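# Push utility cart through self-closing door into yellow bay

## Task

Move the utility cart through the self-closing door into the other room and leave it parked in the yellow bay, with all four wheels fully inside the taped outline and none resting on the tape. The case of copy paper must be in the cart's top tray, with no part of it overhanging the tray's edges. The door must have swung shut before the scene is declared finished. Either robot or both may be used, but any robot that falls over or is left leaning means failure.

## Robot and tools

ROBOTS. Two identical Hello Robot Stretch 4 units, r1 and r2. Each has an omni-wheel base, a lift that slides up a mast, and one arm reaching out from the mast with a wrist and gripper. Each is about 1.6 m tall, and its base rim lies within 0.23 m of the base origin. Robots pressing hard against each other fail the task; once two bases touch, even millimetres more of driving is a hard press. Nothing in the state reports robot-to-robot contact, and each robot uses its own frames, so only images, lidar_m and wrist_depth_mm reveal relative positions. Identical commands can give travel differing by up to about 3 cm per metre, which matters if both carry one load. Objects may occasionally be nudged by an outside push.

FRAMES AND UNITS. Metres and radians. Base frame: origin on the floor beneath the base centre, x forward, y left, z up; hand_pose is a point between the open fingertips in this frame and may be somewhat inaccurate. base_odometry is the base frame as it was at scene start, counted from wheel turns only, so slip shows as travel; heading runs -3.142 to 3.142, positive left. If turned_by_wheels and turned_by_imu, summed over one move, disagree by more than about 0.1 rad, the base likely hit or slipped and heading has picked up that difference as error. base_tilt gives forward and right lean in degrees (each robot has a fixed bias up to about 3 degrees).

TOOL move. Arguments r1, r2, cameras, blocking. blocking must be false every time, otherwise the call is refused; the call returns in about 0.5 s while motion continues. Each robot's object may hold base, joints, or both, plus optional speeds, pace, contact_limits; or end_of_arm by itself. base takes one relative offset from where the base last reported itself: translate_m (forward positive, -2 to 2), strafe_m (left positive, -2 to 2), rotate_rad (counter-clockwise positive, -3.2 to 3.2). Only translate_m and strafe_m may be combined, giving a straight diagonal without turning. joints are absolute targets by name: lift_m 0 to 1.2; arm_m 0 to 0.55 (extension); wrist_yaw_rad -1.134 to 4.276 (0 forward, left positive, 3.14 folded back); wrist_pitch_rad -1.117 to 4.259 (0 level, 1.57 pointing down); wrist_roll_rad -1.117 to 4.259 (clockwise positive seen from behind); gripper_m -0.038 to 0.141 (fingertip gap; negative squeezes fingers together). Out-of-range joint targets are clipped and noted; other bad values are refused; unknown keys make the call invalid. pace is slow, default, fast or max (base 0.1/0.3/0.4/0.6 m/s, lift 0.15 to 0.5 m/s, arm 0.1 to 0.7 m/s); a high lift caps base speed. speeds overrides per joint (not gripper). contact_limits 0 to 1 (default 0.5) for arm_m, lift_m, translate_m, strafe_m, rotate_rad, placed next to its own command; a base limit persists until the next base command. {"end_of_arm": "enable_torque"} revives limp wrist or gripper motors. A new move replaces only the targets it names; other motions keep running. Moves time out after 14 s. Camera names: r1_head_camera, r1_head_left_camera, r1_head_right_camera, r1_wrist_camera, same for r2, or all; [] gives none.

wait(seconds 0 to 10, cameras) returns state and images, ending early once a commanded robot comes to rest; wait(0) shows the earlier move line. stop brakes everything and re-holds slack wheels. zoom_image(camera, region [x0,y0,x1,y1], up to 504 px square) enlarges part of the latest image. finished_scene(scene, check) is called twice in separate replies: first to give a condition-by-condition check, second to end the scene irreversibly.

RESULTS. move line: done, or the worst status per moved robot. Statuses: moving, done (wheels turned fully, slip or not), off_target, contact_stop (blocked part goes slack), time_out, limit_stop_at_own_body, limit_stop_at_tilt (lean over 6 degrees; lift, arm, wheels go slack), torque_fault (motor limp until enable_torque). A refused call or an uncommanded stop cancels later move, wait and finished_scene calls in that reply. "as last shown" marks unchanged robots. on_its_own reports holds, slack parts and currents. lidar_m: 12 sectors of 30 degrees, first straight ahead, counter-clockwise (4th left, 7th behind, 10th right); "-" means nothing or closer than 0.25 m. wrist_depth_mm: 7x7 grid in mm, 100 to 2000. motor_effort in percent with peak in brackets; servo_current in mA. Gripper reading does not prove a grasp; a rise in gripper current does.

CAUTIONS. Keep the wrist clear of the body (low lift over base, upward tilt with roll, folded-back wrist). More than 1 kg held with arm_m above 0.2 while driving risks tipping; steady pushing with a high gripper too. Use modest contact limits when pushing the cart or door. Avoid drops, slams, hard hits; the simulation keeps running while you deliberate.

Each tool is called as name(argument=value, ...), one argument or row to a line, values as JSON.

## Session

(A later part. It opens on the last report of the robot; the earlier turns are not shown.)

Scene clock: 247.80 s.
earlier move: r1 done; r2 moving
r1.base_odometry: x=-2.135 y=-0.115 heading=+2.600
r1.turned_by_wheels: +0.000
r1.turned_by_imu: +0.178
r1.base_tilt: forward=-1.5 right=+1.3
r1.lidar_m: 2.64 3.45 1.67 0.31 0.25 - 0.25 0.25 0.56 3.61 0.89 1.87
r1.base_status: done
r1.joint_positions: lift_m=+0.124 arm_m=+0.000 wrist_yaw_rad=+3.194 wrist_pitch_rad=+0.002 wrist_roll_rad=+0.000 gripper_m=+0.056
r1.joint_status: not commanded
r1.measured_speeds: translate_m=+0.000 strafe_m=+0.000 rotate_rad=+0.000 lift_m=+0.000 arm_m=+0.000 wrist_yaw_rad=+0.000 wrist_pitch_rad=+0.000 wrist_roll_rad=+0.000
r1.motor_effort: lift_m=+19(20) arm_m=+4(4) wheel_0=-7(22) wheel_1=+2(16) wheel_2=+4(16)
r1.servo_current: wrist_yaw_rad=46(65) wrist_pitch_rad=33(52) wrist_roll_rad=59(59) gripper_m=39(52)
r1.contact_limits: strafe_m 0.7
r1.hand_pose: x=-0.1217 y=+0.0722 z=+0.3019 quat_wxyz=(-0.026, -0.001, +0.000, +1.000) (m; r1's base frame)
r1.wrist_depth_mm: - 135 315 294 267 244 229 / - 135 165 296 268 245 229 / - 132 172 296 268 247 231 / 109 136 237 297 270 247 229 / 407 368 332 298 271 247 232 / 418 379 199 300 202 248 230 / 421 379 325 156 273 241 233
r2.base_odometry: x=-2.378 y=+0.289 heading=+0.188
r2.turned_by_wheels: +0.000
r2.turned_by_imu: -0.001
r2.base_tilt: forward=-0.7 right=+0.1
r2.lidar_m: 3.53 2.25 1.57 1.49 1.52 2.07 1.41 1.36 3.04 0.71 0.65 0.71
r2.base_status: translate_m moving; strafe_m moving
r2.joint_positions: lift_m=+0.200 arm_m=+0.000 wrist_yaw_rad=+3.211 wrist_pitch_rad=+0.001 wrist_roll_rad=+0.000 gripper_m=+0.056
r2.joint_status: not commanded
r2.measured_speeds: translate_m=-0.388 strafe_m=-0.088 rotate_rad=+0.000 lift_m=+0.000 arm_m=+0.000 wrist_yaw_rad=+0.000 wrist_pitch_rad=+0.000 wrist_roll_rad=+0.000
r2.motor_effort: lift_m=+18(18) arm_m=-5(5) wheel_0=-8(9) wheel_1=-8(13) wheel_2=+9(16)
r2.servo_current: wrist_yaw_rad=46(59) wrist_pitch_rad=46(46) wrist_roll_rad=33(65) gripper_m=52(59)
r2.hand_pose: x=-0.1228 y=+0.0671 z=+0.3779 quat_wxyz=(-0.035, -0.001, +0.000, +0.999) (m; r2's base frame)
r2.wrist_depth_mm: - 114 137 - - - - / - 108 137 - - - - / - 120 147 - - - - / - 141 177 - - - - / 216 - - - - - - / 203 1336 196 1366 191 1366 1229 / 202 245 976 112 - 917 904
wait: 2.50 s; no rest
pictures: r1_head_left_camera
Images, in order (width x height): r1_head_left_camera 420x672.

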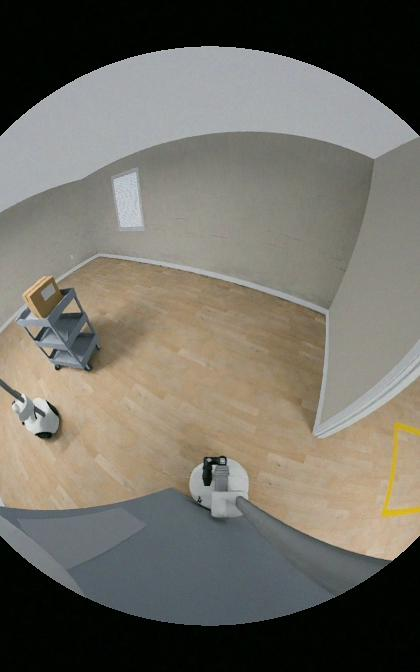

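wait(
  seconds=0.5,
  cameras=["r1_head_camera", "r1_head_right_camera", "r2_head_camera", "r2_head_right_camera"],
)

Scene clock: 267.87 s.
earlier move: r2 done
r1.base_odometry: x=-2.135 y=-0.115 heading=+2.600
r1.turned_by_wheels: +0.000
r1.turned_by_imu: +0.000
r1.base_tilt: forward=-1.5 right=+1.3
r1.lidar_m: 2.64 3.44 1.71 0.32 0.25 - 0.25 0.25 0.56 3.63 0.90 1.82
r1.base_status: done
r1.joint_positions: lift_m=+0.124 arm_m=+0.000 wrist_yaw_rad=+3.194 wrist_pitch_rad=+0.002 wrist_roll_rad=+0.000 gripper_m=+0.056
r1.joint_status: not commanded
r1.measured_speeds: translate_m=+0.000 strafe_m=+0.000 rotate_rad=+0.000 lift_m=+0.000 arm_m=+0.000 wrist_yaw_rad=+0.000 wrist_pitch_rad=+0.000 wrist_roll_rad=+0.000
r1.motor_effort: lift_m=+19(20) arm_m=+4(4) wheel_0=-6(22) wheel_1=+2(16) wheel_2=+4(16)
r1.servo_current: wrist_yaw_rad=52(72) wrist_pitch_rad=46(52) wrist_roll_rad=39(72) gripper_m=46(52)
r1.contact_limits: strafe_m 0.7
r1.hand_pose: x=-0.1217 y=+0.0722 z=+0.3019 quat_wxyz=(-0.026, -0.001, +0.000, +1.000) (m; r1's base frame)
r1.wrist_depth_mm: - 135 317 294 267 244 229 / - 135 165 296 267 245 230 / - 131 173 296 268 247 229 / 109 135 237 298 271 246 229 / 407 370 332 298 271 247 232 / 418 379 198 300 202 248 230 / 424 379 324 156 272 242 233
r2.base_odometry: x=-2.912 y=+0.057 heading=+0.188
r2.turned_by_wheels: +0.000
r2.turned_by_imu: -0.001
r2.base_tilt: forward=-0.7 right=+0.1
r2.lidar_m: 1.22 2.43 1.69 1.61 1.64 1.72 0.84 0.76 2.30 3.09 0.89 0.88
r2.base_status: done
r2.joint_positions: lift_m=+0.200 arm_m=+0.000 wrist_yaw_rad=+3.211 wrist_pitch_rad=+0.001 wrist_roll_rad=+0.000 gripper_m=+0.056
r2.joint_status: not commanded
r2.measured_speeds: translate_m=+0.000 strafe_m=+0.000 rotate_rad=+0.000 lift_m=+0.000 arm_m=+0.000 wrist_yaw_rad=+0.000 wrist_pitch_rad=+0.000 wrist_roll_rad=+0.000
r2.motor_effort: lift_m=+18(18) arm_m=-4(5) wheel_0=-2(9) wheel_1=-3(13) wheel_2=+0(16)
r2.servo_current: wrist_yaw_rad=46(59) wrist_pitch_rad=39(46) wrist_roll_rad=46(65) gripper_m=46(59)
r2.hand_pose: x=-0.1228 y=+0.0671 z=+0.3779 quat_wxyz=(-0.035, -0.001, +0.000, +0.999) (m; r2's base frame)
r2.wrist_depth_mm: - - 137 - - - - / - - 137 - - - - / - 114 143 227 - - - / - 140 172 - - - - / 213 - - - - - - / 202 - 190 1308 192 1366 1229 / 199 242 960 112 - 917 891
wait: 0.00 of 0.5 s (r2 has come to rest)
pictures: r1_head_camera, r1_head_right_camera, r2_head_camera, r2_head_right_camera
Images, in order (width x height): r1_head_camera 420x560, r1_head_right_camera 420x672, r2_head_camera 420x560, r2_head_right_camera 420x672.

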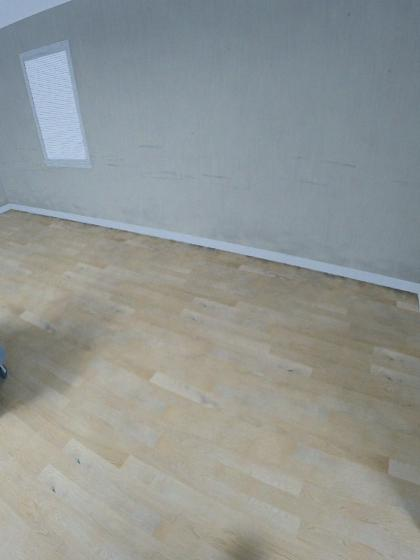

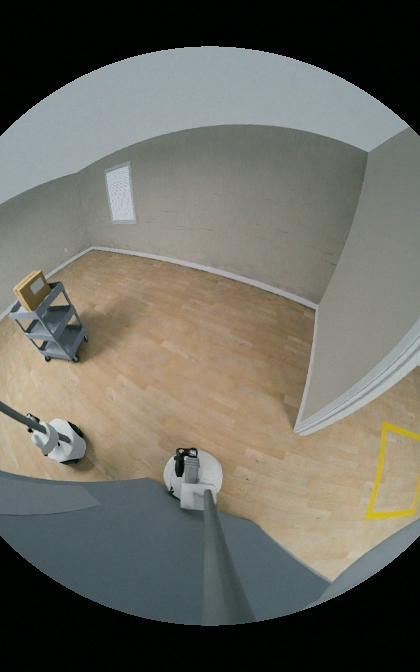

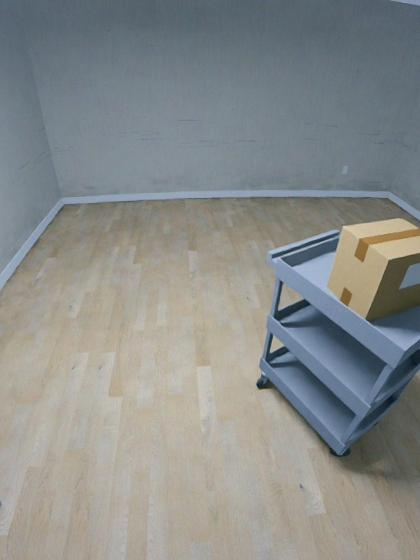

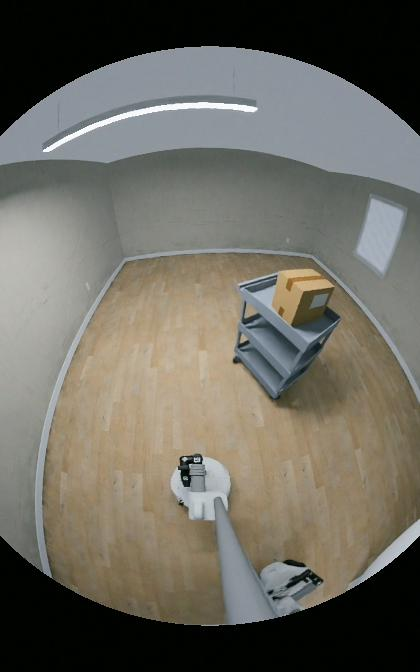

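zoom_image(
  camera="r1_head_camera",
  region=[0, 180, 420, 320],
)

Scaled by 1.200 from the camera's 420x560 image, which has a finer 600x800 frame.

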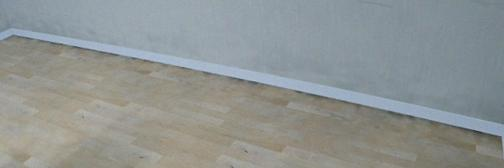

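move(
  blocking=false,
  r1={"base": {"strafe_m": 0.313}, "contact_limits": {"strafe_m": 0.7}, "pace": "default"},
  r2={"base": {"translate_m": -0.02, "strafe_m": -0.82}, "joints": {"lift_m": 1.1}, "pace": "fast"},
  cameras=[],
)

wait(
  seconds=1.8,
  cameras=[],
)

move(
  blocking=false,
  r2={"joints": {"wrist_yaw_rad": 2.04, "wrist_pitch_rad": 1.57, "wrist_roll_rad": 0.0, "arm_m": 0.12, "gripper_m": 0.09}, "pace": "default"},
  cameras=["r1_head_left_camera", "r2_head_camera"],
)

wait(
  seconds=2.0,
  cameras=["r1_head_left_camera", "r2_head_camera", "r2_head_right_camera", "r2_wrist_camera"],
)

Scene clock: 373.17 s.
move: r1 moving; r2 moving
r1.base_odometry: x=-2.154 y=-0.146 heading=+2.600
r1.turned_by_wheels: +0.000
r1.turned_by_imu: +0.053
r1.base_tilt: forward=-1.4 right=+1.3
r1.lidar_m: 2.67 1.94 1.05 0.31 0.25 - 0.25 0.25 0.60 1.01 0.94 2.25
r1.base_status: strafe_m moving
r1.joint_positions: lift_m=+0.124 arm_m=+0.000 wrist_yaw_rad=+3.194 wrist_pitch_rad=+0.002 wrist_roll_rad=+0.000 gripper_m=+0.056
r1.joint_status: not commanded
r1.measured_speeds: translate_m=+0.000 strafe_m=+0.141 rotate_rad=+0.002 lift_m=+0.000 arm_m=+0.000 wrist_yaw_rad=+0.000 wrist_pitch_rad=+0.000 wrist_roll_rad=+0.000
r1.motor_effort: lift_m=+19(20) arm_m=+4(4) wheel_0=-16(17) wheel_1=+4(9) wheel_2=+8(9)
r1.servo_current: wrist_yaw_rad=39(65) wrist_pitch_rad=46(52) wrist_roll_rad=52(59) gripper_m=39(52)
r1.contact_limits: strafe_m 0.7
r1.hand_pose: x=-0.1217 y=+0.0722 z=+0.3019 quat_wxyz=(-0.026, -0.001, +0.000, +1.000) (m; r1's base frame)
r1.wrist_depth_mm: - 135 317 293 265 240 224 / - 135 164 294 264 240 225 / - 132 173 294 265 245 226 / 109 136 238 296 267 242 227 / 415 373 332 296 267 243 227 / 433 384 198 298 202 243 228 / 433 392 324 156 266 237 228
r2.base_odometry: x=-2.903 y=+0.000 heading=+0.188
r2.turned_by_wheels: +0.000
r2.turned_by_imu: +0.001
r2.base_tilt: forward=-0.7 right=+0.0
r2.lidar_m: 1.18 2.48 1.73 1.66 1.69 1.75 0.76 0.76 2.26 3.04 1.03 0.84
r2.base_status: translate_m moving; strafe_m moving
r2.joint_positions: lift_m=+0.263 arm_m=+0.000 wrist_yaw_rad=+3.211 wrist_pitch_rad=+0.001 wrist_roll_rad=+0.000 gripper_m=+0.056
r2.joint_status: lift_m moving
r2.measured_speeds: translate_m=-0.007 strafe_m=-0.224 rotate_rad=-0.001 lift_m=+0.244 arm_m=+0.000 wrist_yaw_rad=+0.000 wrist_pitch_rad=+0.000 wrist_roll_rad=+0.000
r2.motor_effort: lift_m=+24(24) arm_m=-4(5) wheel_0=+8(14) wheel_1=-13(14) wheel_2=+4(4)
r2.servo_current: wrist_yaw_rad=33(52) wrist_pitch_rad=39(46) wrist_roll_rad=46(59) gripper_m=46(59)
r2.hand_pose: x=-0.1228 y=+0.0671 z=+0.4411 quat_wxyz=(-0.035, -0.001, +0.000, +0.999) (m; r2's base frame)
r2.wrist_depth_mm: - 114 137 - - - - / - 108 137 - - - - / - 120 147 235 - - - / - 141 177 - - - - / 216 1182 1229 - - - - / 204 991 190 1464 190 1576 1397 / 201 149 991 112 - 1025 1008
pictures: none
No camera images: "cameras" was empty.

Scene clock: 374.97 s.
earlier move: r1 contact_stop; r2 moving
r1.base_odometry: x=-2.299 y=-0.365 heading=+2.581
r1.turned_by_wheels: -0.018
r1.turned_by_imu: +0.383
r1.base_tilt: forward=-1.5 right=+1.3
r1.lidar_m: 0.79 0.74 3.45 0.25 0.25 - 0.25 0.31 3.66 1.05 1.71 2.74
r1.base_status: strafe_m contact_stop
r1.joint_positions: lift_m=+0.124 arm_m=+0.000 wrist_yaw_rad=+3.194 wrist_pitch_rad=+0.002 wrist_roll_rad=+0.000 gripper_m=+0.056
r1.joint_status: not commanded
r1.measured_speeds: translate_m=+0.015 strafe_m=-0.003 rotate_rad=+0.040 lift_m=+0.000 arm_m=+0.000 wrist_yaw_rad=+0.000 wrist_pitch_rad=+0.000 wrist_roll_rad=+0.000
r1.on_its_own: the wheels are slack since a contact_stop
r1.motor_effort: lift_m=+20(20) arm_m=-3(4) wheel_0=-2(33) wheel_1=-2(15) wheel_2=+0(21)
r1.servo_current: wrist_yaw_rad=65(65) wrist_pitch_rad=39(52) wrist_roll_rad=46(65) gripper_m=46(52)
r1.contact_limits: strafe_m 0.7
r1.hand_pose: x=-0.1216 y=+0.0722 z=+0.3019 quat_wxyz=(-0.026, -0.001, +0.000, +1.000) (m; r1's base frame)
r1.wrist_depth_mm: - 135 340 298 257 224 205 / - 135 153 301 257 225 206 / - 133 175 296 258 226 206 / 110 136 231 303 260 227 207 / 137 445 366 306 256 228 208 / - 466 195 306 202 229 208 / - 469 351 156 257 220 209
r2.base_odometry: x=-2.793 y=-0.665 heading=+0.188
r2.turned_by_wheels: +0.000
r2.turned_by_imu: +0.000
r2.base_tilt: forward=-0.7 right=+0.1
r2.lidar_m: 0.65 0.99 2.44 2.34 2.40 0.78 0.81 1.67 2.21 2.37 2.44 0.84
r2.base_status: translate_m moving; strafe_m moving
r2.joint_positions: lift_m=+0.961 arm_m=+0.000 wrist_yaw_rad=+3.211 wrist_pitch_rad=+0.001 wrist_roll_rad=+0.000 gripper_m=+0.056
r2.joint_status: lift_m moving
r2.measured_speeds: translate_m=-0.007 strafe_m=-0.293 rotate_rad=+0.000 lift_m=+0.382 arm_m=+0.000 wrist_yaw_rad=+0.000 wrist_pitch_rad=+0.000 wrist_roll_rad=+0.000
r2.motor_effort: lift_m=+22(26) arm_m=-4(5) wheel_0=+4(16) wheel_1=-1(15) wheel_2=+7(8)
r2.servo_current: wrist_yaw_rad=52(65) wrist_pitch_rad=39(46) wrist_roll_rad=46(59) gripper_m=52(59)
r2.hand_pose: x=-0.1228 y=+0.0671 z=+1.1385 quat_wxyz=(-0.035, -0.001, +0.000, +0.999) (m; r2's base frame)
r2.wrist_depth_mm: - - 137 - - - - / - - 137 - - - - / - 114 143 296 - - 878 / - 141 178 - - - 891 / 213 - - - - - 878 / 201 - 190 - 191 - - / 199 148 - 112 - - -
wait: 1.80 s; no rest
pictures: none
No camera images: "cameras" was empty.

not run: a stop that you did not command came earlier in this reply.

not run: a stop that you did not command came earlier in this reply.

wait(
  seconds=0.3,
  cameras=["r1_head_left_camera", "r1_head_right_camera", "r2_head_left_camera", "r2_head_camera"],
)

Scene clock: 381.03 s.
earlier move: r1 contact_stop; r2 done
r1.base_odometry: x=-2.309 y=-0.353 heading=+2.597
r1.turned_by_wheels: +0.016
r1.turned_by_imu: +0.016
r1.base_tilt: forward=-1.5 right=+1.3
r1.lidar_m: 0.79 0.79 3.36 0.25 0.25 - 0.25 0.33 3.66 1.06 1.75 2.76
r1.base_status: strafe_m contact_stop (by the wheels' count: +0.294 of +0.313)
r1.joint_positions: lift_m=+0.124 arm_m=+0.000 wrist_yaw_rad=+3.194 wrist_pitch_rad=+0.002 wrist_roll_rad=+0.000 gripper_m=+0.056
r1.joint_status: not commanded
r1.measured_speeds: translate_m=+0.000 strafe_m=+0.000 rotate_rad=+0.000 lift_m=+0.000 arm_m=+0.000 wrist_yaw_rad=+0.000 wrist_pitch_rad=+0.000 wrist_roll_rad=+0.000
r1.on_its_own: the wheels are slack since a contact_stop
r1.motor_effort: lift_m=+20(20) arm_m=-3(4) wheel_0=-1(33) wheel_1=+0(15) wheel_2=+0(21)
r1.servo_current: wrist_yaw_rad=59(65) wrist_pitch_rad=39(52) wrist_roll_rad=46(65) gripper_m=39(52)
r1.contact_limits: strafe_m 0.7
r1.hand_pose: x=-0.1216 y=+0.0722 z=+0.3019 quat_wxyz=(-0.026, -0.001, +0.000, +1.000) (m; r1's base frame)
r1.wrist_depth_mm: - 135 345 300 255 221 - / - 135 152 303 257 222 202 / - 132 173 304 257 226 202 / 109 135 220 306 259 224 - / 137 466 377 306 254 224 204 / - 492 197 309 202 225 204 / - 473 357 156 262 216 -
r2.base_odometry: x=-2.778 y=-0.753 heading=+0.188
r2.turned_by_wheels: +0.000
r2.turned_by_imu: +0.000
r2.base_tilt: forward=-0.7 right=+0.0
r2.lidar_m: 0.67 0.67 2.56 2.39 2.40 0.79 0.86 1.66 2.21 2.25 2.35 3.10
r2.base_status: done
r2.joint_positions: lift_m=+1.100 arm_m=+0.000 wrist_yaw_rad=+3.211 wrist_pitch_rad=+0.001 wrist_roll_rad=+0.000 gripper_m=+0.056
r2.joint_status: all done
r2.measured_speeds: translate_m=+0.000 strafe_m=+0.000 rotate_rad=+0.000 lift_m=+0.000 arm_m=+0.000 wrist_yaw_rad=+0.000 wrist_pitch_rad=+0.000 wrist_roll_rad=+0.000
r2.motor_effort: lift_m=+21(26) arm_m=-5(5) wheel_0=+1(16) wheel_1=+0(15) wheel_2=+6(8)
r2.servo_current: wrist_yaw_rad=39(65) wrist_pitch_rad=33(46) wrist_roll_rad=46(59) gripper_m=46(59)
r2.hand_pose: x=-0.1228 y=+0.0671 z=+1.2776 quat_wxyz=(-0.035, -0.001, +0.000, +0.999) (m; r2's base frame)
r2.wrist_depth_mm: - - 137 - - - - / - - 137 - - - - / - 118 144 - - - - / - 141 179 - - - 904 / 213 - - - - - 904 / 202 - 190 - 191 - 891 / 199 148 - 112 - - -
wait: 0.00 of 0.3 s (r1 and r2 have come to rest)
pictures: r1_head_left_camera, r1_head_right_camera, r2_head_camera, r2_head_left_camera
Images, in order (width x height): r1_head_left_camera 420x672, r1_head_right_camera 420x672, r2_head_camera 420x560, r2_head_left_camera 420x672.

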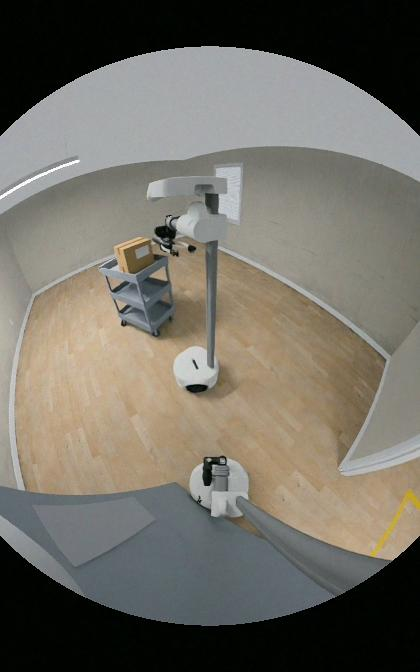

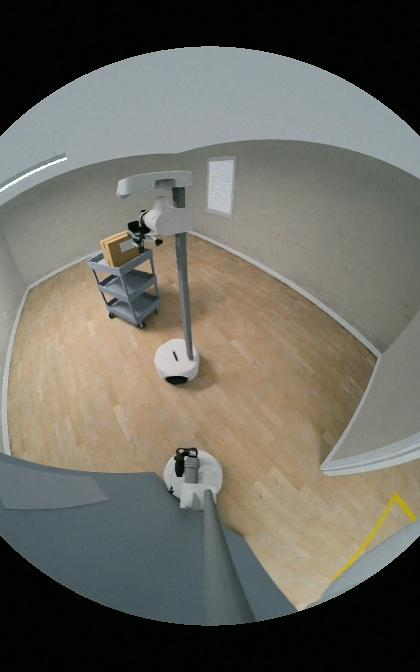

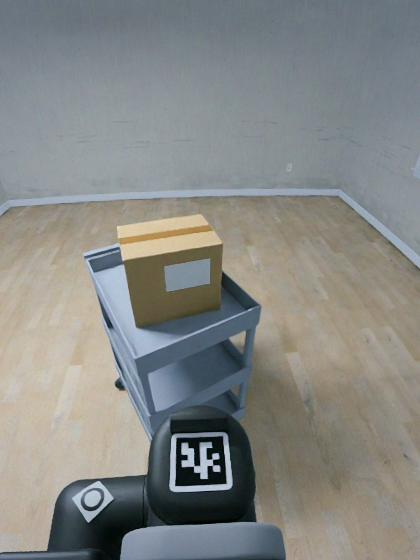

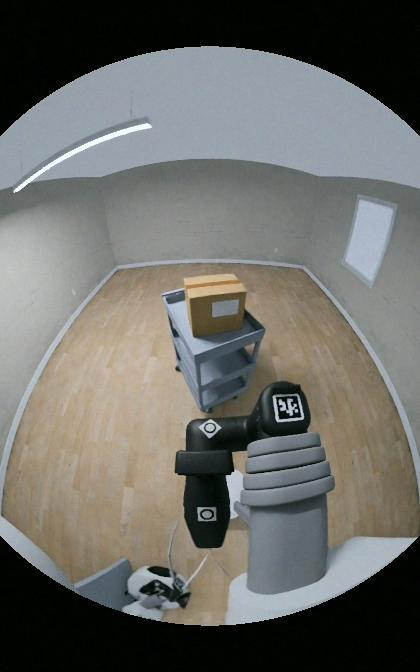

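move(
  blocking=false,
  r1={"base": {"translate_m": 0.165, "strafe_m": 0.19}, "contact_limits": {"strafe_m": 0.5}, "pace": "slow"},
  r2={"joints": {"wrist_yaw_rad": 2.08, "wrist_pitch_rad": 1.57, "wrist_roll_rad": 0.0, "arm_m": 0.12, "gripper_m": 0.09}, "pace": "default"},
  cameras=[],
)

wait(
  seconds=3.0,
  cameras=["r1_head_left_camera", "r2_head_camera", "r2_wrist_camera"],
)

Scene clock: 418.17 s.
move: r1 moving; r2 moving
r1.base_odometry: x=-2.321 y=-0.356 heading=+2.597
r1.turned_by_wheels: +0.000
r1.turned_by_imu: +0.000
r1.base_tilt: forward=-1.5 right=+1.2
r1.lidar_m: 0.77 0.80 3.38 0.25 0.25 - 0.25 0.34 3.70 1.05 1.77 2.73
r1.base_status: translate_m moving; strafe_m moving
r1.joint_positions: lift_m=+0.124 arm_m=+0.000 wrist_yaw_rad=+3.194 wrist_pitch_rad=+0.002 wrist_roll_rad=+0.000 gripper_m=+0.056
r1.joint_status: not commanded
r1.measured_speeds: translate_m=+0.032 strafe_m=+0.037 rotate_rad=+0.000 lift_m=+0.000 arm_m=+0.000 wrist_yaw_rad=+0.000 wrist_pitch_rad=+0.000 wrist_roll_rad=+0.000
r1.motor_effort: lift_m=+20(20) arm_m=-4(4) wheel_0=-8(9) wheel_1=+10(10) wheel_2=+0(2)
r1.servo_current: wrist_yaw_rad=52(65) wrist_pitch_rad=46(52) wrist_roll_rad=59(65) gripper_m=39(46)
r1.contact_limits: strafe_m 0.5
r1.hand_pose: x=-0.1216 y=+0.0722 z=+0.3019 quat_wxyz=(-0.026, -0.001, +0.000, +1.000) (m; r1's base frame)
r1.wrist_depth_mm: - 135 345 301 256 221 - / - 135 152 303 257 222 202 / - 132 173 304 258 228 203 / 109 136 220 306 259 224 204 / 137 469 377 309 255 224 204 / - 488 196 310 202 225 205 / - 477 357 156 256 217 -
r2.base_odometry: x=-2.778 y=-0.753 heading=+0.188
r2.turned_by_wheels: +0.000
r2.turned_by_imu: +0.000
r2.base_tilt: forward=-0.7 right=+0.1
r2.lidar_m: 0.66 0.69 2.57 2.42 2.40 0.76 0.87 1.65 2.22 2.27 2.35 3.11
r2.base_status: not commanded
r2.joint_positions: lift_m=+1.100 arm_m=+0.051 wrist_yaw_rad=+2.651 wrist_pitch_rad=+0.581 wrist_roll_rad=+0.000 gripper_m=+0.075
r2.joint_status: arm_m moving; wrist_yaw_rad moving; wrist_pitch_rad moving; wrist_roll_rad moving; gripper_m moving
r2.measured_speeds: translate_m=+0.000 strafe_m=+0.000 rotate_rad=+0.000 lift_m=+0.000 arm_m=+0.195 wrist_yaw_rad=-1.732 wrist_pitch_rad=+1.818 wrist_roll_rad=+0.000
r2.motor_effort: lift_m=+21(21) arm_m=+9(11) wheel_0=+0(1) wheel_1=+0(0) wheel_2=+6(6)
r2.servo_current: wrist_yaw_rad=117(117) wrist_pitch_rad=59(117) wrist_roll_rad=39(78) gripper_m=98(98)
r2.hand_pose: x=+0.0501 y=+0.1907 z=+1.1196 quat_wxyz=(+0.233, -0.278, +0.070, +0.929) (m; r2's base frame)
r2.wrist_depth_mm: - - - 1060 - - - / - - - - - - - / - - - - - - - / - - - - - - - / 1808 - - 1464 1983 - 1983 / 1708 1708 192 1336 190 1708 1661 / 1499 1464 1537 112 1464 1430 1430
pictures: none
No camera images: "cameras" was empty.

Scene clock: 419.13 s.
earlier move: r1 moving; r2 done
r1.base_odometry: x=-2.402 y=-0.382 heading=+2.597
r1.turned_by_wheels: +0.000
r1.turned_by_imu: +0.000
r1.base_tilt: forward=-1.6 right=+1.3
r1.lidar_m: 0.71 0.74 3.36 2.18 0.25 - 0.25 0.32 3.75 1.14 2.02 2.77
r1.base_status: translate_m moving; strafe_m moving
r1.joint_positions: lift_m=+0.124 arm_m=+0.000 wrist_yaw_rad=+3.194 wrist_pitch_rad=+0.002 wrist_roll_rad=+0.000 gripper_m=+0.056
r1.joint_status: not commanded
r1.measured_speeds: translate_m=+0.064 strafe_m=+0.076 rotate_rad=-0.005 lift_m=+0.000 arm_m=+0.000 wrist_yaw_rad=+0.000 wrist_pitch_rad=+0.000 wrist_roll_rad=+0.000
r1.motor_effort: lift_m=+20(20) arm_m=-3(4) wheel_0=-8(11) wheel_1=+6(10) wheel_2=+1(2)
r1.servo_current: wrist_yaw_rad=46(65) wrist_pitch_rad=39(52) wrist_roll_rad=52(72) gripper_m=39(46)
r1.contact_limits: strafe_m 0.5
r1.hand_pose: x=-0.1216 y=+0.0722 z=+0.3019 quat_wxyz=(-0.026, -0.001, +0.000, +1.000) (m; r1's base frame)
r1.wrist_depth_mm: - 135 347 301 255 221 - / - 135 152 304 256 221 202 / - 132 173 306 257 224 202 / 109 136 220 306 258 224 - / - 469 377 309 255 224 204 / - 480 197 309 202 224 204 / - 442 359 156 262 216 204
r2.base_odometry: x=-2.778 y=-0.753 heading=+0.188
r2.turned_by_wheels: +0.000
r2.turned_by_imu: +0.000
r2.base_tilt: forward=-0.7 right=+0.1
r2.lidar_m: 0.67 0.66 2.53 2.43 2.40 0.69 0.82 1.66 2.20 2.29 2.33 3.10
r2.base_status: not commanded
r2.joint_positions: lift_m=+1.100 arm_m=+0.120 wrist_yaw_rad=+2.083 wrist_pitch_rad=+1.567 wrist_roll_rad=+0.000 gripper_m=+0.090
r2.joint_status: all done
r2.measured_speeds: translate_m=+0.000 strafe_m=+0.000 rotate_rad=+0.000 lift_m=+0.000 arm_m=+0.000 wrist_yaw_rad=+0.000 wrist_pitch_rad=+0.000 wrist_roll_rad=+0.000
r2.motor_effort: lift_m=+21(21) arm_m=+7(13) wheel_0=+0(1) wheel_1=-1(1) wheel_2=+6(6)
r2.servo_current: wrist_yaw_rad=52(117) wrist_pitch_rad=46(117) wrist_roll_rad=52(78) gripper_m=52(98)
r2.hand_pose: x=+0.3663 y=+0.0439 z=+0.9895 quat_wxyz=(+0.358, -0.609, +0.356, +0.612) (m; r2's base frame)
r2.wrist_depth_mm: 1255 1229 1229 1255 1205 1205 1182 / 1255 1229 1229 1229 1205 1229 1229 / 1281 1025 1025 1205 1205 1229 1205 / 1255 1229 1025 1255 1229 1229 1205 / 1255 1229 1255 1255 1229 - - / 1255 1281 196 1229 200 - - / 1281 1255 1255 112 1255 - -
wait: 0.97 of 3 s (r2 has come to rest)
pictures: r1_head_left_camera, r2_head_camera, r2_wrist_camera
Images, in order (width x height): r1_head_left_camera 420x672, r2_head_camera 420x560, r2_wrist_camera 616x392.

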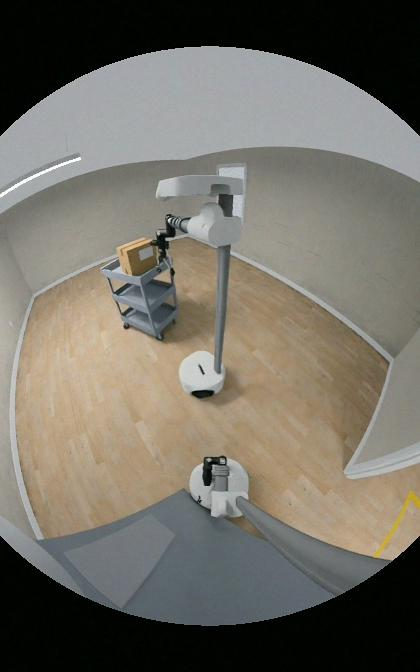

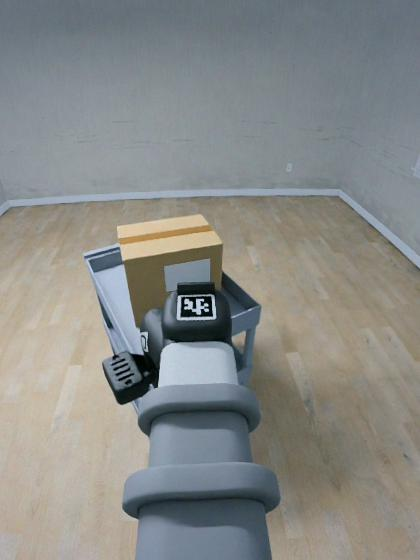

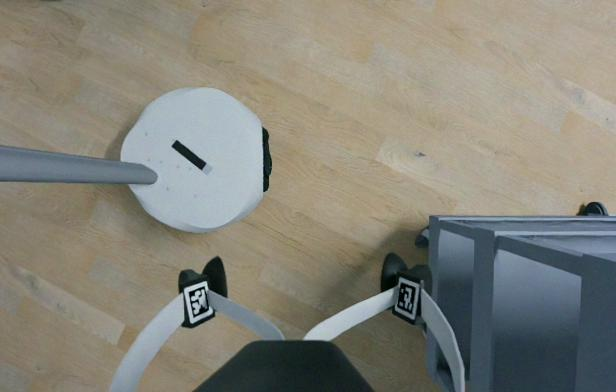

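zoom_image(
  camera="r2_wrist_camera",
  region=[380, 160, 616, 392],
)

zoom_image(
  camera="r2_head_camera",
  region=[60, 200, 290, 430],
)

Scaled by 2.136.

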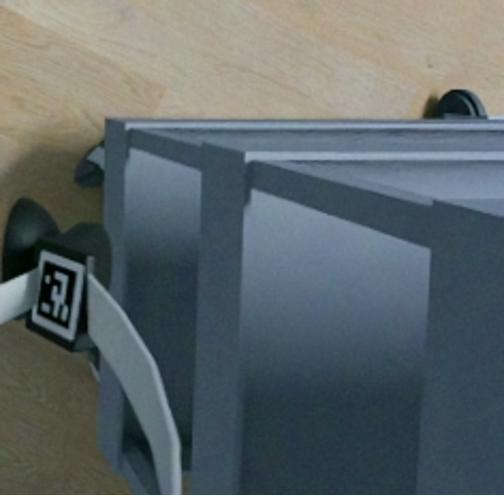

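Scaled by 2.191 from the camera's 420x560 image, which has a finer 1200x1600 frame.

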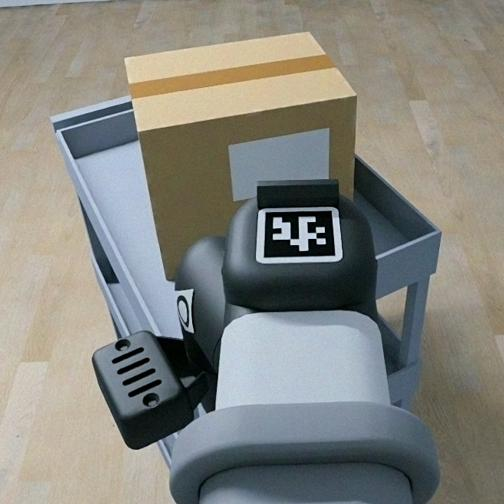

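move(
  blocking=false,
  r2={"base": {"translate_m": 0.222, "strafe_m": -0.151}, "pace": "default"},
  cameras=[],
)

wait(
  seconds=2.0,
  cameras=["r1_head_left_camera", "r1_head_camera", "r2_head_camera", "r2_wrist_camera"],
)

Scene clock: 476.33 s.
earlier move: r1 done
move: r2 moving
r1.base_odometry: x=-2.548 y=-0.429 heading=+2.597
r1.turned_by_wheels: +0.000
r1.turned_by_imu: +0.001
r1.base_tilt: forward=-1.6 right=+1.3
r1.lidar_m: 0.62 0.79 3.31 2.15 1.93 1.63 0.25 0.32 3.93 1.28 2.37 2.80
r1.base_status: done
r1.joint_positions: lift_m=+0.124 arm_m=+0.000 wrist_yaw_rad=+3.194 wrist_pitch_rad=+0.002 wrist_roll_rad=+0.000 gripper_m=+0.056
r1.joint_status: not commanded
r1.measured_speeds: translate_m=+0.000 strafe_m=+0.000 rotate_rad=+0.000 lift_m=+0.000 arm_m=+0.000 wrist_yaw_rad=+0.000 wrist_pitch_rad=+0.000 wrist_roll_rad=+0.000
r1.motor_effort: lift_m=+20(20) arm_m=-4(4) wheel_0=-7(7) wheel_1=+6(6) wheel_2=+1(1)
r1.servo_current: wrist_yaw_rad=52(72) wrist_pitch_rad=46(52) wrist_roll_rad=46(52) gripper_m=33(52)
r1.contact_limits: strafe_m 0.5
r1.hand_pose: x=-0.1216 y=+0.0722 z=+0.3019 quat_wxyz=(-0.026, -0.001, +0.000, +1.000) (m; r1's base frame)
r1.wrist_depth_mm: - 135 347 303 277 - - / - 135 152 303 276 - - / - 132 174 306 289 - - / 109 136 220 307 287 - - / - 480 379 310 287 1808 1576 / - 484 197 310 196 1138 1118 / - 159 359 156 300 - 788
r2.base_odometry: x=-2.746 y=-0.766 heading=+0.188
r2.turned_by_wheels: +0.000
r2.turned_by_imu: +0.000
r2.base_tilt: forward=-0.7 right=+0.1
r2.lidar_m: 0.66 0.65 2.58 2.43 0.75 0.61 1.75 1.67 2.24 2.25 2.33 3.09
r2.base_status: translate_m moving; strafe_m moving
r2.joint_positions: lift_m=+1.100 arm_m=+0.120 wrist_yaw_rad=+2.083 wrist_pitch_rad=+1.567 wrist_roll_rad=+0.000 gripper_m=+0.090
r2.joint_status: not commanded
r2.measured_speeds: translate_m=+0.112 strafe_m=-0.076 rotate_rad=+0.006 lift_m=+0.000 arm_m=+0.000 wrist_yaw_rad=+0.000 wrist_pitch_rad=+0.000 wrist_roll_rad=+0.000
r2.motor_effort: lift_m=+21(21) arm_m=+7(8) wheel_0=+12(12) wheel_1=-5(9) wheel_2=-12(13)
r2.servo_current: wrist_yaw_rad=46(52) wrist_pitch_rad=39(46) wrist_roll_rad=52(65) gripper_m=52(52)
r2.hand_pose: x=+0.3663 y=+0.0439 z=+0.9895 quat_wxyz=(+0.358, -0.609, +0.356, +0.612) (m; r2's base frame)
r2.wrist_depth_mm: 1281 1229 1205 1229 1205 1205 1205 / 1255 1255 1229 1229 1229 1205 1182 / 1281 1042 1025 1205 1229 1229 1182 / 1229 1255 1008 1255 1229 1182 1205 / 1255 1281 1229 1229 1229 - - / 1255 1255 195 1229 193 - - / 1255 1308 1281 112 - - -
pictures: none
No camera images: "cameras" was empty.

Scene clock: 478.10 s.
earlier move: r2 done
r1.base_odometry: x=-2.548 y=-0.429 heading=+2.597
r1.turned_by_wheels: +0.000
r1.turned_by_imu: +0.000
r1.base_tilt: forward=-1.5 right=+1.3
r1.lidar_m: 0.87 1.37 3.31 2.14 1.93 1.60 0.25 0.34 3.90 1.27 2.40 2.79
r1.base_status: done
r1.joint_positions: lift_m=+0.124 arm_m=+0.000 wrist_yaw_rad=+3.194 wrist_pitch_rad=+0.002 wrist_roll_rad=+0.000 gripper_m=+0.056
r1.joint_status: not commanded
r1.measured_speeds: translate_m=+0.000 strafe_m=+0.000 rotate_rad=+0.000 lift_m=+0.000 arm_m=+0.000 wrist_yaw_rad=+0.000 wrist_pitch_rad=+0.000 wrist_roll_rad=+0.000
r1.motor_effort: lift_m=+20(20) arm_m=-4(4) wheel_0=-7(7) wheel_1=+6(6) wheel_2=+1(1)
r1.servo_current: wrist_yaw_rad=39(72) wrist_pitch_rad=39(52) wrist_roll_rad=39(65) gripper_m=33(52)
r1.contact_limits: strafe_m 0.5
r1.hand_pose: x=-0.1216 y=+0.0722 z=+0.3019 quat_wxyz=(-0.026, -0.001, +0.000, +1.000) (m; r1's base frame)
r1.wrist_depth_mm: - 135 347 303 278 - - / - 135 152 304 276 - - / - 132 173 307 289 - - / 109 136 220 307 287 - - / - 477 382 309 286 1808 1537 / - 480 197 310 195 1160 1118 / - 159 364 156 301 - 798
r2.base_odometry: x=-2.532 y=-0.859 heading=+0.188
r2.turned_by_wheels: +0.000
r2.turned_by_imu: +0.001
r2.base_tilt: forward=-0.7 right=+0.1
r2.lidar_m: 0.53 0.52 2.72 2.57 2.63 0.86 1.82 1.88 2.24 2.10 2.19 2.85
r2.base_status: done
r2.joint_positions: lift_m=+1.100 arm_m=+0.120 wrist_yaw_rad=+2.083 wrist_pitch_rad=+1.567 wrist_roll_rad=+0.000 gripper_m=+0.090
r2.joint_status: not commanded
r2.measured_speeds: translate_m=+0.000 strafe_m=+0.000 rotate_rad=+0.000 lift_m=+0.000 arm_m=+0.000 wrist_yaw_rad=+0.000 wrist_pitch_rad=+0.000 wrist_roll_rad=+0.000
r2.motor_effort: lift_m=+21(21) arm_m=+7(8) wheel_0=+2(13) wheel_1=-3(9) wheel_2=-3(13)
r2.servo_current: wrist_yaw_rad=46(59) wrist_pitch_rad=39(46) wrist_roll_rad=46(65) gripper_m=52(59)
r2.hand_pose: x=+0.3663 y=+0.0439 z=+0.9896 quat_wxyz=(+0.358, -0.609, +0.356, +0.612) (m; r2's base frame)
r2.wrist_depth_mm: 1229 1255 1255 1229 1205 1182 - / 1255 1255 1255 1205 1205 1229 410 / 1229 1025 1008 1255 1229 - 413 / 1255 1255 1025 1205 1229 - 415 / 1281 1281 1255 1229 1205 - 415 / 1255 1281 196 1229 194 - 418 / 1229 1281 1255 112 1229 - 421
wait: 1.77 of 2 s (r2 has come to rest)
pictures: r1_head_camera, r1_head_left_camera, r2_head_camera, r2_wrist_camera
Images, in order (width x height): r1_head_camera 420x560, r1_head_left_camera 420x672, r2_head_camera 420x560, r2_wrist_camera 616x392.

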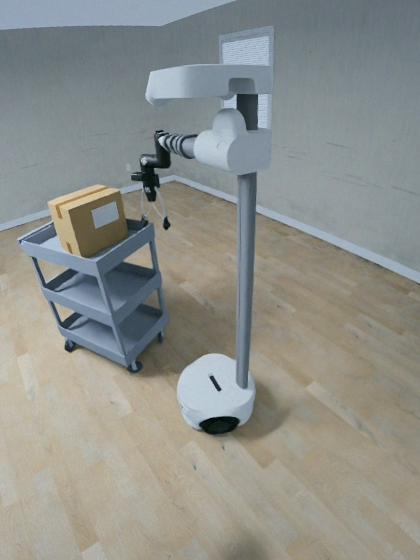

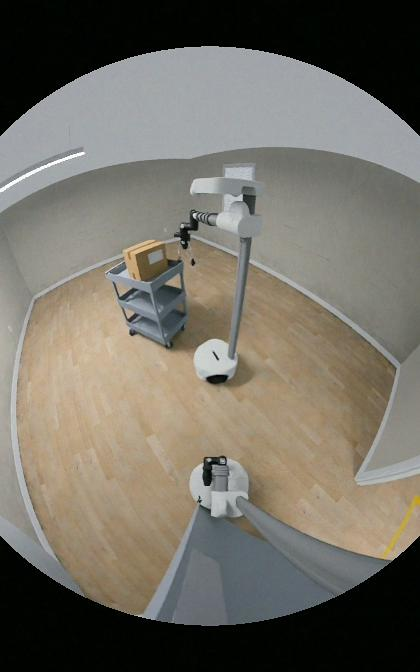

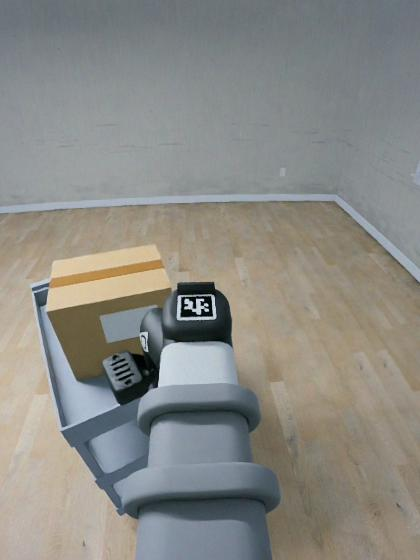

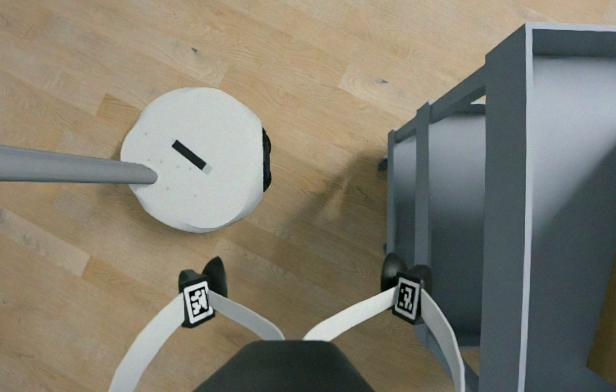

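move(
  blocking=false,
  r2={"base": {"translate_m": 0.199, "strafe_m": 0.034}, "joints": {"gripper_m": 0.075}, "pace": "default"},
  cameras=[],
)

wait(
  seconds=2.0,
  cameras=["r2_head_camera", "r2_wrist_camera"],
)

Scene clock: 506.20 s.
move: r2 moving
r1.base_odometry: x=-2.548 y=-0.429 heading=+2.597
r1.turned_by_wheels: +0.000
r1.turned_by_imu: +0.000
r1.base_tilt: forward=-1.6 right=+1.3
r1.lidar_m: 0.88 1.39 3.32 2.12 1.92 1.56 0.25 0.33 3.92 1.30 2.40 2.78
r1.base_status: not commanded
r1.joint_positions: lift_m=+0.124 arm_m=+0.000 wrist_yaw_rad=+3.194 wrist_pitch_rad=+0.002 wrist_roll_rad=+0.000 gripper_m=+0.056
r1.joint_status: not commanded
r1.measured_speeds: translate_m=+0.000 strafe_m=+0.000 rotate_rad=+0.000 lift_m=+0.000 arm_m=+0.000 wrist_yaw_rad=+0.000 wrist_pitch_rad=+0.000 wrist_roll_rad=+0.000
r1.motor_effort: lift_m=+20(20) arm_m=-4(4) wheel_0=-6(7) wheel_1=+6(6) wheel_2=+1(1)
r1.servo_current: wrist_yaw_rad=59(72) wrist_pitch_rad=39(46) wrist_roll_rad=46(52) gripper_m=46(46)
r1.contact_limits: strafe_m 0.5
r1.hand_pose: x=-0.1216 y=+0.0722 z=+0.3019 quat_wxyz=(-0.026, -0.001, +0.000, +1.000) (m; r1's base frame)
r1.wrist_depth_mm: - 135 347 303 278 - - / - 135 152 303 276 - - / - 132 173 307 287 - - / 109 136 220 307 287 - - / - 477 382 309 286 1808 1537 / - 484 196 310 196 1138 1118 / - 160 362 156 300 - 798
r2.base_odometry: x=-2.502 y=-0.848 heading=+0.188
r2.turned_by_wheels: +0.000
r2.turned_by_imu: +0.001
r2.base_tilt: forward=-0.7 right=+0.0
r2.lidar_m: 0.51 0.47 2.71 2.56 2.65 0.88 1.83 1.92 2.26 2.11 2.19 2.88
r2.base_status: translate_m moving; strafe_m moving
r2.joint_positions: lift_m=+1.100 arm_m=+0.120 wrist_yaw_rad=+2.083 wrist_pitch_rad=+1.567 wrist_roll_rad=+0.000 gripper_m=+0.077
r2.joint_status: gripper_m moving
r2.measured_speeds: translate_m=+0.121 strafe_m=+0.021 rotate_rad=-0.003 lift_m=+0.000 arm_m=+0.000 wrist_yaw_rad=+0.000 wrist_pitch_rad=+0.000 wrist_roll_rad=+0.000
r2.motor_effort: lift_m=+21(21) arm_m=+7(8) wheel_0=+10(10) wheel_1=+8(9) wheel_2=-12(13)
r2.servo_current: wrist_yaw_rad=46(59) wrist_pitch_rad=39(46) wrist_roll_rad=46(52) gripper_m=78(85)
r2.hand_pose: x=+0.3663 y=+0.0439 z=+0.9896 quat_wxyz=(+0.358, -0.609, +0.356, +0.612) (m; r2's base frame)
r2.wrist_depth_mm: 1255 1229 1255 1229 1205 1205 - / 1255 1255 1229 1255 1182 415 410 / 1281 1008 1025 1229 1205 418 415 / 1255 1281 1025 1229 1229 413 413 / 1255 1255 1255 1229 1229 418 421 / 1281 1308 197 1255 196 421 415 / 1281 1281 1281 112 1229 - 421
pictures: none
No camera images: "cameras" was empty.

Scene clock: 507.77 s.
earlier move: r2 done
r1.base_odometry: x=-2.548 y=-0.429 heading=+2.597
r1.turned_by_wheels: +0.000
r1.turned_by_imu: +0.000
r1.base_tilt: forward=-1.6 right=+1.3
r1.lidar_m: 1.01 1.10 3.28 2.14 1.94 1.61 0.25 0.32 3.95 1.27 2.42 2.80
r1.base_status: not commanded
r1.joint_positions: lift_m=+0.124 arm_m=+0.000 wrist_yaw_rad=+3.194 wrist_pitch_rad=+0.002 wrist_roll_rad=+0.000 gripper_m=+0.056
r1.joint_status: not commanded
r1.measured_speeds: translate_m=+0.000 strafe_m=+0.000 rotate_rad=+0.000 lift_m=+0.000 arm_m=+0.000 wrist_yaw_rad=+0.000 wrist_pitch_rad=+0.000 wrist_roll_rad=+0.000
r1.motor_effort: lift_m=+20(20) arm_m=-4(4) wheel_0=-7(7) wheel_1=+6(6) wheel_2=+1(1)
r1.servo_current: wrist_yaw_rad=46(72) wrist_pitch_rad=39(52) wrist_roll_rad=39(65) gripper_m=39(46)
r1.contact_limits: strafe_m 0.5
r1.hand_pose: x=-0.1216 y=+0.0722 z=+0.3019 quat_wxyz=(-0.026, -0.001, +0.000, +1.000) (m; r1's base frame)
r1.wrist_depth_mm: - 135 349 303 277 - - / - 135 152 306 276 - - / - 132 174 306 287 - - / 109 136 220 307 287 - - / - 477 382 307 286 1863 1537 / - 484 196 310 196 1160 1118 / - 159 364 156 300 - 788
r2.base_odometry: x=-2.343 y=-0.789 heading=+0.188
r2.turned_by_wheels: +0.000
r2.turned_by_imu: +0.000
r2.base_tilt: forward=-0.7 right=+0.1
r2.lidar_m: 0.35 0.32 0.35 2.54 2.62 1.02 2.03 2.08 2.28 2.14 2.21 2.95
r2.base_status: done
r2.joint_positions: lift_m=+1.100 arm_m=+0.120 wrist_yaw_rad=+2.083 wrist_pitch_rad=+1.567 wrist_roll_rad=+0.000 gripper_m=+0.075
r2.joint_status: all done
r2.measured_speeds: translate_m=+0.000 strafe_m=+0.000 rotate_rad=+0.000 lift_m=+0.000 arm_m=+0.000 wrist_yaw_rad=+0.000 wrist_pitch_rad=+0.000 wrist_roll_rad=+0.000
r2.motor_effort: lift_m=+21(21) arm_m=+7(8) wheel_0=+3(10) wheel_1=+3(10) wheel_2=-4(13)
r2.servo_current: wrist_yaw_rad=46(65) wrist_pitch_rad=46(46) wrist_roll_rad=52(59) gripper_m=52(85)
r2.hand_pose: x=+0.3663 y=+0.0439 z=+0.9896 quat_wxyz=(+0.358, -0.609, +0.356, +0.612) (m; r2's base frame)
r2.wrist_depth_mm: 1255 1255 1229 1229 415 413 278 / 1255 1255 1205 1229 415 413 273 / 1281 1025 1025 1229 421 384 258 / 1255 1255 1025 1229 418 355 246 / 1308 1255 1255 1255 421 329 236 / 1281 1255 196 1229 196 290 223 / 1281 1229 1255 112 427 267 216
wait: 1.57 of 2 s (r2 has come to rest)
pictures: r2_head_camera, r2_wrist_camera
Images, in order (width x height): r2_head_camera 420x560, r2_wrist_camera 616x392.

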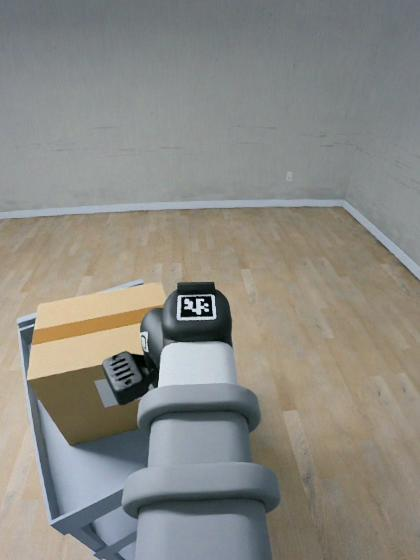

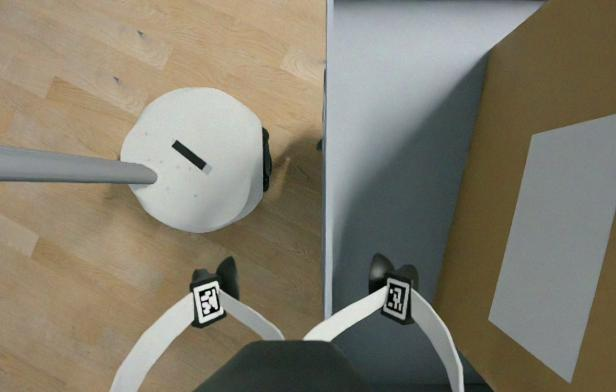

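zoom_image(
  camera="r2_wrist_camera",
  region=[180, 220, 500, 392],
)

zoom_image(
  camera="r2_wrist_camera",
  region=[280, 0, 616, 200],
)

Scaled by 1.575.

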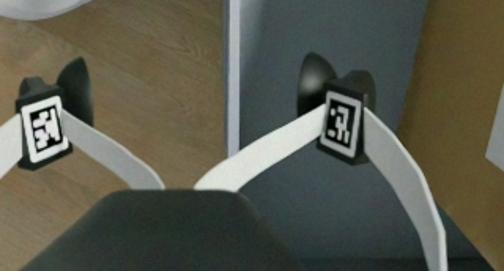

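Scaled by 1.500.

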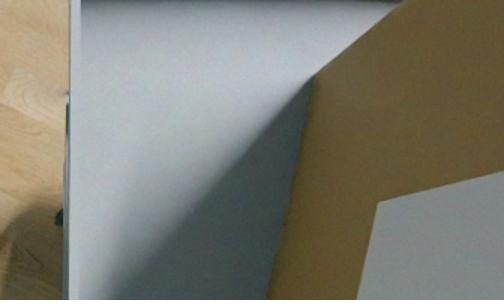

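move(
  blocking=false,
  r2={"base": {"translate_m": 0.013, "strafe_m": 0.007}, "joints": {"lift_m": 1.03}, "pace": "slow"},
  cameras=[],
)

wait(
  seconds=1.5,
  cameras=["r2_wrist_camera"],
)

Scene clock: 526.27 s.
move: r2 moving
r1.base_odometry: x=-2.548 y=-0.429 heading=+2.597
r1.turned_by_wheels: +0.000
r1.turned_by_imu: +0.000
r1.base_tilt: forward=-1.6 right=+1.3
r1.lidar_m: 1.03 1.09 3.30 2.13 1.91 1.59 0.25 0.35 3.92 1.27 2.43 2.81
r1.base_status: not commanded
r1.joint_positions: lift_m=+0.124 arm_m=+0.000 wrist_yaw_rad=+3.194 wrist_pitch_rad=+0.002 wrist_roll_rad=+0.000 gripper_m=+0.056
r1.joint_status: not commanded
r1.measured_speeds: translate_m=+0.000 strafe_m=+0.000 rotate_rad=+0.000 lift_m=+0.000 arm_m=+0.000 wrist_yaw_rad=+0.000 wrist_pitch_rad=+0.000 wrist_roll_rad=+0.000
r1.motor_effort: lift_m=+20(20) arm_m=-4(4) wheel_0=-6(7) wheel_1=+6(6) wheel_2=+1(1)
r1.servo_current: wrist_yaw_rad=59(59) wrist_pitch_rad=46(46) wrist_roll_rad=46(65) gripper_m=39(46)
r1.contact_limits: strafe_m 0.5
r1.hand_pose: x=-0.1216 y=+0.0722 z=+0.3019 quat_wxyz=(-0.026, -0.001, +0.000, +1.000) (m; r1's base frame)
r1.wrist_depth_mm: - 135 349 303 277 - - / - 135 152 304 276 - - / - 132 173 307 289 - - / 109 135 220 307 289 - - / - 473 382 309 287 1808 1537 / - 484 197 310 195 1138 1118 / - 159 362 156 300 - 798
r2.base_odometry: x=-2.334 y=-0.781 heading=+0.188
r2.turned_by_wheels: +0.000
r2.turned_by_imu: +0.001
r2.base_tilt: forward=-0.7 right=+0.1
r2.lidar_m: 0.33 0.31 0.33 2.54 2.62 1.03 2.04 2.10 2.25 2.14 2.23 2.95
r2.base_status: translate_m moving; strafe_m moving
r2.joint_positions: lift_m=+1.075 arm_m=+0.120 wrist_yaw_rad=+2.083 wrist_pitch_rad=+1.567 wrist_roll_rad=+0.000 gripper_m=+0.075
r2.joint_status: lift_m moving
r2.measured_speeds: translate_m=+0.022 strafe_m=+0.011 rotate_rad=+0.000 lift_m=-0.097 arm_m=+0.000 wrist_yaw_rad=+0.000 wrist_pitch_rad=+0.000 wrist_roll_rad=+0.000
r2.motor_effort: lift_m=+12(20) arm_m=+8(8) wheel_0=+1(6) wheel_1=+3(8) wheel_2=-6(11)
r2.servo_current: wrist_yaw_rad=52(52) wrist_pitch_rad=39(46) wrist_roll_rad=46(52) gripper_m=59(59)
r2.hand_pose: x=+0.3663 y=+0.0439 z=+0.9648 quat_wxyz=(+0.358, -0.609, +0.356, +0.612) (m; r2's base frame)
r2.wrist_depth_mm: 1281 1229 1182 1205 397 392 273 / 1229 1229 1205 1229 394 384 259 / 1229 1008 991 1205 397 345 244 / 1255 1229 1008 1182 399 324 233 / 1255 1229 1229 1205 402 300 220 / 1255 1255 197 1229 196 271 206 / 1255 1255 1229 112 404 232 197
pictures: none
No camera images: "cameras" was empty.

Scene clock: 527.23 s.
earlier move: r2 done
r1.base_odometry: x=-2.548 y=-0.429 heading=+2.597
r1.turned_by_wheels: +0.000
r1.turned_by_imu: +0.000
r1.base_tilt: forward=-1.6 right=+1.3
r1.lidar_m: 1.02 1.13 3.34 2.11 1.93 1.61 0.25 0.35 3.93 1.27 2.41 2.77
r1.base_status: not commanded
r1.joint_positions: lift_m=+0.124 arm_m=+0.000 wrist_yaw_rad=+3.194 wrist_pitch_rad=+0.002 wrist_roll_rad=+0.000 gripper_m=+0.056
r1.joint_status: not commanded
r1.measured_speeds: translate_m=+0.000 strafe_m=+0.000 rotate_rad=+0.000 lift_m=+0.000 arm_m=+0.000 wrist_yaw_rad=+0.000 wrist_pitch_rad=+0.000 wrist_roll_rad=+0.000
r1.motor_effort: lift_m=+19(20) arm_m=-4(4) wheel_0=-7(7) wheel_1=+6(6) wheel_2=+1(1)
r1.servo_current: wrist_yaw_rad=59(72) wrist_pitch_rad=39(52) wrist_roll_rad=46(65) gripper_m=46(52)
r1.contact_limits: strafe_m 0.5
r1.hand_pose: x=-0.1216 y=+0.0722 z=+0.3019 quat_wxyz=(-0.026, -0.001, +0.000, +1.000) (m; r1's base frame)
r1.wrist_depth_mm: - 135 349 301 278 - - / - 135 152 303 277 - - / - 132 173 306 287 - - / 109 136 220 307 286 - - / - 477 382 309 287 1808 1537 / - 484 196 309 195 1160 1098 / - 159 362 156 300 - 798
r2.base_odometry: x=-2.332 y=-0.780 heading=+0.188
r2.turned_by_wheels: +0.000
r2.turned_by_imu: +0.000
r2.base_tilt: forward=-0.7 right=+0.1
r2.lidar_m: 0.31 0.30 0.34 2.54 2.59 1.05 2.04 2.08 2.27 2.14 2.22 2.90
r2.base_status: done
r2.joint_positions: lift_m=+1.030 arm_m=+0.120 wrist_yaw_rad=+2.083 wrist_pitch_rad=+1.567 wrist_roll_rad=+0.000 gripper_m=+0.075
r2.joint_status: all done
r2.measured_speeds: translate_m=+0.000 strafe_m=+0.000 rotate_rad=+0.000 lift_m=+0.000 arm_m=+0.000 wrist_yaw_rad=+0.000 wrist_pitch_rad=+0.000 wrist_roll_rad=+0.000
r2.motor_effort: lift_m=+14(20) arm_m=+7(8) wheel_0=+3(7) wheel_1=+5(8) wheel_2=-6(11)
r2.servo_current: wrist_yaw_rad=52(59) wrist_pitch_rad=39(46) wrist_roll_rad=39(59) gripper_m=59(59)
r2.hand_pose: x=+0.3663 y=+0.0439 z=+0.9202 quat_wxyz=(+0.358, -0.609, +0.356, +0.612) (m; r2's base frame)
r2.wrist_depth_mm: 1160 1160 1182 1160 347 342 265 / 1205 1160 1160 1160 349 345 254 / 1182 946 931 1138 349 343 243 / 1182 946 946 1160 349 322 227 / 1205 1160 1160 1182 351 298 216 / 1182 1182 196 355 197 263 202 / 1205 1182 1182 112 353 231 193
wait: 0.97 of 1.5 s (r2 has come to rest)
pictures: r2_wrist_camera
Images, in order (width x height): r2_wrist_camera 616x392.

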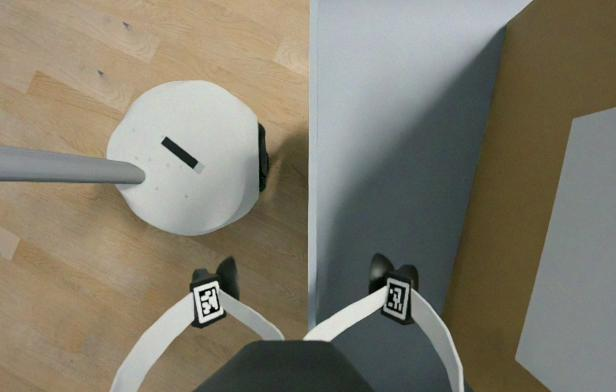

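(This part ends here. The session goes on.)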